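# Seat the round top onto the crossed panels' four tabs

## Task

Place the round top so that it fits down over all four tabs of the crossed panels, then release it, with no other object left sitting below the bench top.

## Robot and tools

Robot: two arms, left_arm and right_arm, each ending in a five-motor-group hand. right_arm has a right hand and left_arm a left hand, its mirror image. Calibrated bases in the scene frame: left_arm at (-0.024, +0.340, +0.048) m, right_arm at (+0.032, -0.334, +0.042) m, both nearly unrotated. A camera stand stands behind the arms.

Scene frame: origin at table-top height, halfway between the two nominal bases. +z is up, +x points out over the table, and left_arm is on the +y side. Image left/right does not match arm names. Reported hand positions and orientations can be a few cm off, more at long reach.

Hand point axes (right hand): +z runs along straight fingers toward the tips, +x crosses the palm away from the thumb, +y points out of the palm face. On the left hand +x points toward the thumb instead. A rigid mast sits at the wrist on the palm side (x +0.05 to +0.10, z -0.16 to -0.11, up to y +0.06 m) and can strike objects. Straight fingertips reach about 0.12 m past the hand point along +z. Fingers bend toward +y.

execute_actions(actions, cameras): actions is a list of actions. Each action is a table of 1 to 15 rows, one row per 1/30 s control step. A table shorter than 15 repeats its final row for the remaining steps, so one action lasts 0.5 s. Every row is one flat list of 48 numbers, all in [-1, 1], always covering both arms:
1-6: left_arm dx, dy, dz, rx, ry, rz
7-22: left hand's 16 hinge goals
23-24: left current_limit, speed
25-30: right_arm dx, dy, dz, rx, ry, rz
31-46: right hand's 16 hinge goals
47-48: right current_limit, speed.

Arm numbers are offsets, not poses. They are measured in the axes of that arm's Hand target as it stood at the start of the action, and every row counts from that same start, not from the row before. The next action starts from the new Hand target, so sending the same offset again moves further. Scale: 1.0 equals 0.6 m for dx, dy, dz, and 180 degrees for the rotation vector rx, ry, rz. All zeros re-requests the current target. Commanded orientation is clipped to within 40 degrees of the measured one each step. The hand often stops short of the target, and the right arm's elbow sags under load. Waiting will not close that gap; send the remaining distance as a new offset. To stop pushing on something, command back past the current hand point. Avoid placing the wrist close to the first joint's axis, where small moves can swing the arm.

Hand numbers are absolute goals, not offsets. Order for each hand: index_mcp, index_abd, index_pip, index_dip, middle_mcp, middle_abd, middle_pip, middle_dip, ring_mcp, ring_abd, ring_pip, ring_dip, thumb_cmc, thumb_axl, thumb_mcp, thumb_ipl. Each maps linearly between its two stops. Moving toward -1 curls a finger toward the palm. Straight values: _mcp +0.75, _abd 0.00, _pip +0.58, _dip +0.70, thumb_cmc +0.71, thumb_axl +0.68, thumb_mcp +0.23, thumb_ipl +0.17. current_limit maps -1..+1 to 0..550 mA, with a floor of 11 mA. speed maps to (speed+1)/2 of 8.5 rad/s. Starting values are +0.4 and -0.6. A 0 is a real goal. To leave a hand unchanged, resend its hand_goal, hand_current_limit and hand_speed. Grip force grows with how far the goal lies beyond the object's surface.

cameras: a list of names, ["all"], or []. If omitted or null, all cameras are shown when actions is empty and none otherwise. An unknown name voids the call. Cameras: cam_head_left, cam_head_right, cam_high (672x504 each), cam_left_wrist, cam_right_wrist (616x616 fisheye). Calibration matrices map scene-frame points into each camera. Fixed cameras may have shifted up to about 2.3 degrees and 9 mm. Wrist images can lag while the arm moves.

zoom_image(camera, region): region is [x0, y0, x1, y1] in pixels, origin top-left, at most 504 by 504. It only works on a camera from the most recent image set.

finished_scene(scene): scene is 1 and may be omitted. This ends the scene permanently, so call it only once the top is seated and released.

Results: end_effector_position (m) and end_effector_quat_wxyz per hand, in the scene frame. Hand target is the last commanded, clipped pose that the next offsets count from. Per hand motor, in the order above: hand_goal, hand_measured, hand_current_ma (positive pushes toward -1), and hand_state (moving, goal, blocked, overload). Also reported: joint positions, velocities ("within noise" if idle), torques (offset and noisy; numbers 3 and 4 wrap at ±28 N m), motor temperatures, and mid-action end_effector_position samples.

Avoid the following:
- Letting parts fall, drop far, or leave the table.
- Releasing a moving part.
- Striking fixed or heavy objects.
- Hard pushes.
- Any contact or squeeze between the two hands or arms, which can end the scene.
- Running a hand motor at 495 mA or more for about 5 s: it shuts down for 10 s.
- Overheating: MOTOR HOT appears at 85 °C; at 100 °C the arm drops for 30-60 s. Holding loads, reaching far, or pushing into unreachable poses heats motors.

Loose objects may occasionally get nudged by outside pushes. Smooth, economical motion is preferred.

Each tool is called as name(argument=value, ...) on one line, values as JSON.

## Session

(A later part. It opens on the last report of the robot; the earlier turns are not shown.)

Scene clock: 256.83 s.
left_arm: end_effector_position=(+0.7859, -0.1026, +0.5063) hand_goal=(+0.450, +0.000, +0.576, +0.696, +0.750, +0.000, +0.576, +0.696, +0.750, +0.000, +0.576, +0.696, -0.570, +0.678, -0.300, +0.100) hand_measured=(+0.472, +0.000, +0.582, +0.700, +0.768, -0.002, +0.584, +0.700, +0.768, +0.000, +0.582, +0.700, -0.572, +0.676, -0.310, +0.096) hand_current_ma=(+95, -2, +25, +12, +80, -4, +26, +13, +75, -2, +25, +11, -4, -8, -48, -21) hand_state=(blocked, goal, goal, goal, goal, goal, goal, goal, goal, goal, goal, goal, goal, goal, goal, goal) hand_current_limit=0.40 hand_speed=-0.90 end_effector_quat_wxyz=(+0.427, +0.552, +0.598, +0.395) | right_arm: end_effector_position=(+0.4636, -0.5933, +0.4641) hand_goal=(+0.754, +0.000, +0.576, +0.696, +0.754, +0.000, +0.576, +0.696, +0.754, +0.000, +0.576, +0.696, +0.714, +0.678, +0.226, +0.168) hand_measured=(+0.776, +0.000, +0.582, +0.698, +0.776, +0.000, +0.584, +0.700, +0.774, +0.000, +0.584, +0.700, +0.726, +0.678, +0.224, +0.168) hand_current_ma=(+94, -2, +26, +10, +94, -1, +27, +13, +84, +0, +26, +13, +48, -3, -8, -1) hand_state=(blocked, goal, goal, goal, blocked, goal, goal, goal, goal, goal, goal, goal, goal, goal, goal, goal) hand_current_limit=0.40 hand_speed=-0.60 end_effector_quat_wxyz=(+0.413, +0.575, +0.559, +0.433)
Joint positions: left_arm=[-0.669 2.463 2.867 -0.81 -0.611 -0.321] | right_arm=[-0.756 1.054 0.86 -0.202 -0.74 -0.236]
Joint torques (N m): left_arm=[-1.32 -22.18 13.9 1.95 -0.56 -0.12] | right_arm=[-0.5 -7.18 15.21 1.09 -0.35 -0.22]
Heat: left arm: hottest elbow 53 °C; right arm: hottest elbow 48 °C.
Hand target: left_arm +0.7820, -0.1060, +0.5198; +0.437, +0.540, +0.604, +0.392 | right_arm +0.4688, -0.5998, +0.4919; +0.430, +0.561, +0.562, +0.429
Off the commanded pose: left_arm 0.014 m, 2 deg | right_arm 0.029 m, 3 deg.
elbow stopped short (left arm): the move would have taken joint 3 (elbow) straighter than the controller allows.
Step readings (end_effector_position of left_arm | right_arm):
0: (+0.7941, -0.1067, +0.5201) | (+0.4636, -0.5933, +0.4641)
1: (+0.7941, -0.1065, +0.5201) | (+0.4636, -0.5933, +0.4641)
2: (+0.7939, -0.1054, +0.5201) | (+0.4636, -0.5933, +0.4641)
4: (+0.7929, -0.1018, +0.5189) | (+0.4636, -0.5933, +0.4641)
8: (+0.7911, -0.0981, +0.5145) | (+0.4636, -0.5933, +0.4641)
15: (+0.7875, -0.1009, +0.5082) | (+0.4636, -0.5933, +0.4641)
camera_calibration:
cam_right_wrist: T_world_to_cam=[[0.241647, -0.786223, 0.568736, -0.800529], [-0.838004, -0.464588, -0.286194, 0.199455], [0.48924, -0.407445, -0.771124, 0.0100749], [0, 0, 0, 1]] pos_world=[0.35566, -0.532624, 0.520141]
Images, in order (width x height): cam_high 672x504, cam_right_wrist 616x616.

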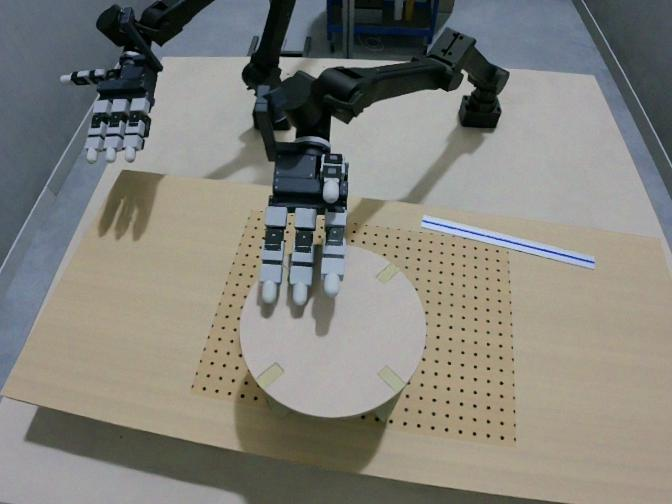

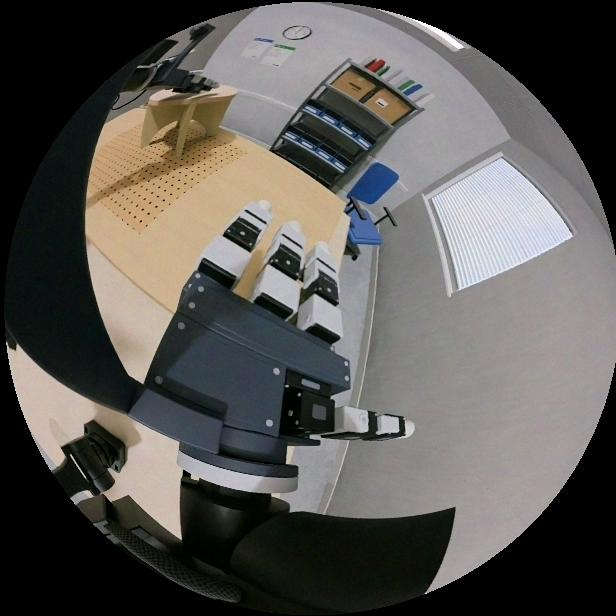

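execute_actions(actions=[[[-0.0026,0.0237,-0.0078,0,0,0,0.45,0,0.576,0.696,0.75,0,0.576,0.696,0.75,0,0.576,0.696,-0.571,0.678,-0.3,0.1,0.4,-0.9,0,0,0,0,0,0,0.754,0,0.576,0.696,0.754,0,0.576,0.696,0.754,0,0.576,0.696,0.714,0.678,0.226,0.168,0.4,-0.6],[-0.0052,0.0473,-0.0157,0,0,0,0.45,0,0.576,0.696,0.75,0,0.576,0.696,0.75,0,0.576,0.696,-0.571,0.678,-0.3,0.1,0.4,-0.9,0,0,0,0,0,0,0.754,0,0.576,0.696,0.754,0,0.576,0.696,0.754,0,0.576,0.696,0.714,0.678,0.226,0.168,0.4,-0.6]],[[-0.004,0.0369,-0.0474,0,0,0,0.45,0,0.576,0.696,0.75,0,0.576,0.696,0.75,0,0.576,0.696,-0.571,0.678,-0.3,0.1,0.4,-0.9,0,0,0,0,0,0,0.754,0,0.576,0.696,0.754,0,0.576,0.696,0.754,0,0.576,0.696,0.714,0.678,0.226,0.168,0.4,-0.6],[-0.0079,0.0739,-0.0947,0,0,0,0.45,0,0.576,0.696,0.75,0,0.576,0.696,0.75,0,0.576,0.696,-0.571,0.678,-0.3,0.1,0.4,-0.9,0,0,0,0,0,0,0.754,0,0.576,0.696,0.754,0,0.576,0.696,0.754,0,0.576,0.696,0.714,0.678,0.226,0.168,0.4,-0.6]],[[0.001,-0.005,-0.035,0,0,0,0.45,0,0.576,0.696,0.75,0,0.576,0.696,0.75,0,0.576,0.696,-0.571,0.678,-0.3,0.1,0.4,-0.9,0,0,0,0,0,0,0.754,0,0.576,0.696,0.754,0,0.576,0.696,0.754,0,0.576,0.696,0.714,0.678,0.226,0.168,0.4,-0.6],[0.0019,-0.01,-0.0668,0,0,0,0.45,0,0.576,0.696,0.75,0,0.576,0.696,0.75,0,0.576,0.696,-0.571,0.678,-0.3,0.1,0.4,-0.9,0,0,0,0,0,0,0.754,0,0.576,0.696,0.754,0,0.576,0.696,0.754,0,0.576,0.696,0.714,0.678,0.226,0.168,0.4,-0.6]]], cameras=["all"])

zoom_image(camera="cam_high", region=[255, 240, 315, 300])

zoom_image(camera="cam_right_wrist", region=[120, 50, 260, 150])

Scene clock: 261.47 s.
left_arm: end_effector_position=(+0.7182, -0.1176, +0.5727) hand_goal=(+0.450, +0.000, +0.576, +0.696, +0.750, +0.000, +0.576, +0.696, +0.750, +0.000, +0.576, +0.696, -0.570, +0.678, -0.300, +0.100) hand_measured=(+0.472, +0.000, +0.582, +0.700, +0.768, -0.002, +0.582, +0.700, +0.768, +0.000, +0.582, +0.700, -0.572, +0.676, -0.310, +0.096) hand_current_ma=(+92, -2, +25, +12, +77, -4, +25, +13, +75, -2, +24, +11, -4, -8, -48, -21) hand_state=(blocked, goal, goal, goal, goal, goal, goal, goal, goal, goal, goal, goal, goal, goal, goal, goal) hand_current_limit=0.40 hand_speed=-0.90 end_effector_quat_wxyz=(+0.413, +0.561, +0.599, +0.394) | right_arm: end_effector_position=(+0.4636, -0.5933, +0.4641) hand_goal=(+0.754, +0.000, +0.576, +0.696, +0.754, +0.000, +0.576, +0.696, +0.754, +0.000, +0.576, +0.696, +0.714, +0.678, +0.226, +0.168) hand_measured=(+0.776, +0.000, +0.582, +0.698, +0.776, +0.000, +0.584, +0.700, +0.774, +0.000, +0.584, +0.700, +0.726, +0.678, +0.224, +0.168) hand_current_ma=(+94, -2, +26, +10, +94, -1, +27, +13, +84, +0, +26, +13, +48, -3, -8, -1) hand_state=(blocked, goal, goal, goal, blocked, goal, goal, goal, goal, goal, goal, goal, goal, goal, goal, goal) hand_current_limit=0.40 hand_speed=-0.60 end_effector_quat_wxyz=(+0.413, +0.575, +0.559, +0.433)
Joint positions: left_arm=[-0.742 2.356 2.875 -0.983 -0.679 -0.36] | right_arm=[-0.756 1.054 0.86 -0.202 -0.74 -0.236]
Joint torques (N m): left_arm=[-0.62 -24.06 12.36 1.88 -0.6 -0.13] | right_arm=[-0.5 -7.12 15.21 1.09 -0.36 -0.22]
Heat: left arm: hottest elbow 54 °C; right arm: hottest elbow 48 °C.
Hand target: left_arm +0.7019, -0.1055, +0.6165; +0.437, +0.540, +0.604, +0.392 | right_arm +0.4688, -0.5998, +0.4919; +0.430, +0.561, +0.562, +0.429
Off the commanded pose: left_arm 0.048 m, 4 deg | right_arm 0.029 m, 3 deg.
elbow stopped short (left arm): the move would have taken joint 3 (elbow) straighter than the controller allows.
Step readings (end_effector_position of left_arm | right_arm):
0: (+0.7859, -0.1026, +0.5063) | (+0.4636, -0.5933, +0.4641)
1: (+0.7859, -0.1026, +0.5063) | (+0.4636, -0.5933, +0.4641)
2: (+0.7860, -0.1027, +0.5063) | (+0.4636, -0.5933, +0.4641)
4: (+0.7862, -0.1041, +0.5059) | (+0.4636, -0.5933, +0.4641)
8: (+0.7866, -0.1065, +0.5055) | (+0.4636, -0.5933, +0.4641)
15: (+0.7868, -0.1080, +0.5056) | (+0.4636, -0.5933, +0.4641)
16: (+0.7868, -0.1081, +0.5056) | (+0.4636, -0.5933, +0.4641)
17: (+0.7868, -0.1081, +0.5056) | (+0.4636, -0.5933, +0.4641)
19: (+0.7857, -0.1080, +0.5065) | (+0.4636, -0.5933, +0.4641)
23: (+0.7788, -0.1083, +0.5156) | (+0.4636, -0.5933, +0.4641)
30: (+0.7581, -0.1093, +0.5554) | (+0.4636, -0.5933, +0.4641)
31: (+0.7557, -0.1090, +0.5604) | (+0.4636, -0.5933, +0.4641)
32: (+0.7532, -0.1083, +0.5649) | (+0.4636, -0.5933, +0.4641)
34: (+0.7466, -0.1065, +0.5704) | (+0.4636, -0.5933, +0.4641)
38: (+0.7346, -0.1076, +0.5751) | (+0.4636, -0.5933, +0.4641)
45: (+0.7213, -0.1157, +0.5752) | (+0.4636, -0.5933, +0.4641)
camera_calibration:
cam_left_wrist: T_world_to_cam=[[-0.198463, -0.837693, -0.508805, 0.300877], [-0.890133, 0.37133, -0.264153, 0.787835], [0.410213, 0.400479, -0.819354, 0.341944], [0, 0, 0, 1]] pos_world=[0.620721, -0.177446, 0.641369]
cam_right_wrist: T_world_to_cam=[[0.241647, -0.786223, 0.568736, -0.800529], [-0.838004, -0.464588, -0.286194, 0.199455], [0.48924, -0.407445, -0.771124, 0.0100749], [0, 0, 0, 1]] pos_world=[0.35566, -0.532624, 0.520141]

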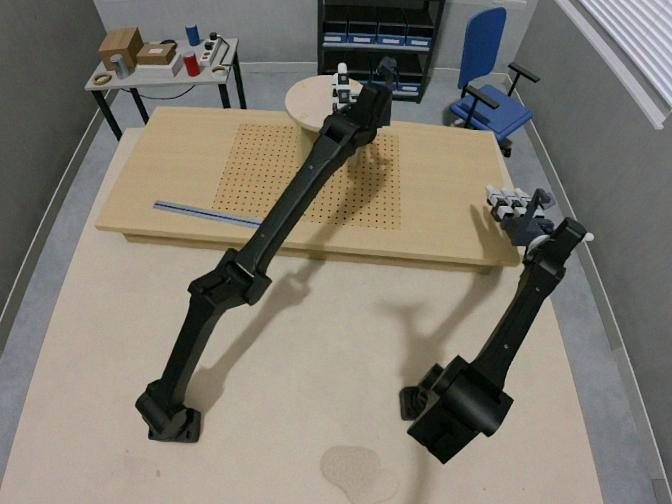

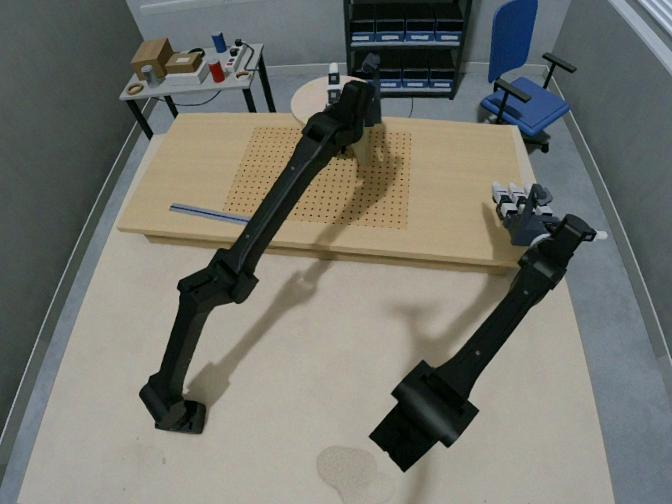

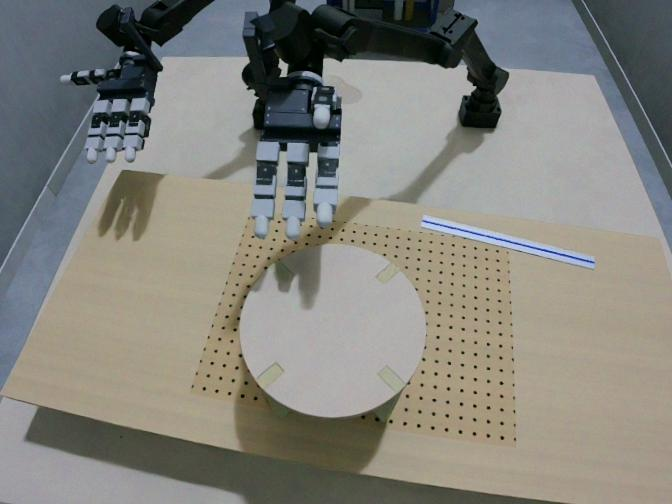

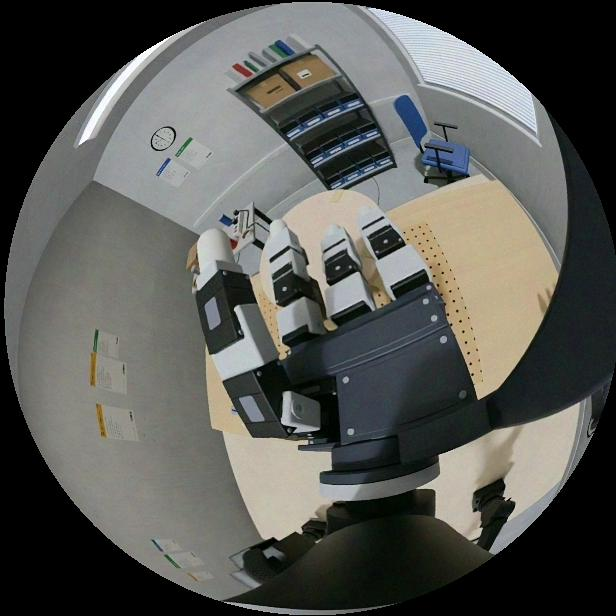

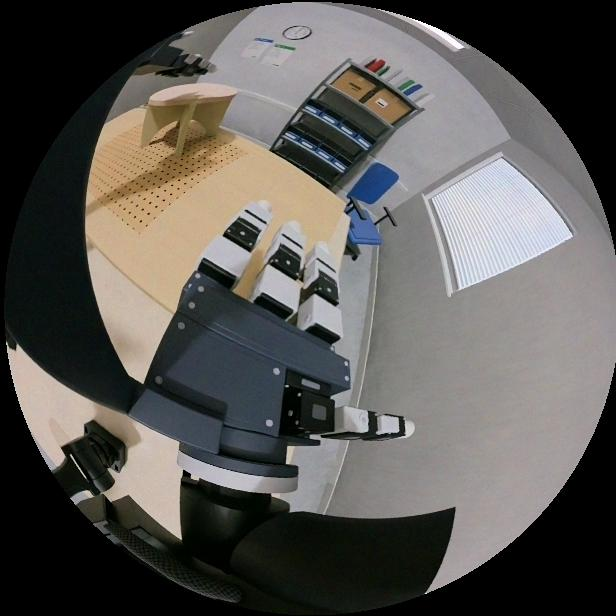

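Scaled by 8.400 from the camera's 672x504 image, which has a finer 960x720 frame.

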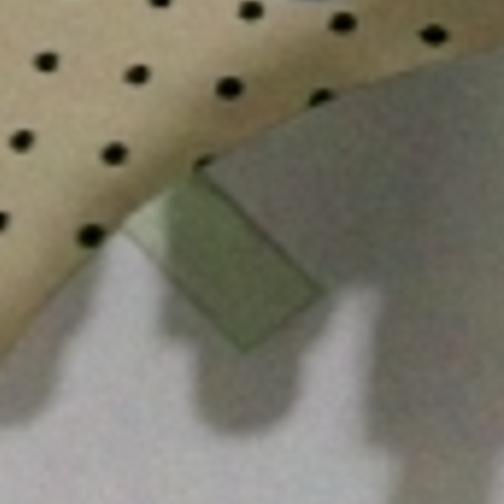

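Scaled by 3.600 from the camera's 616x616 image, which has a finer 880x880 frame.

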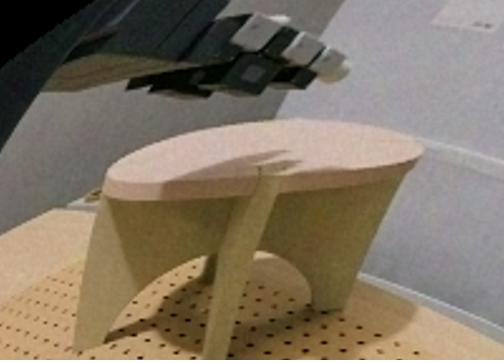

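finished_scene()

The scene is finished: the task was done.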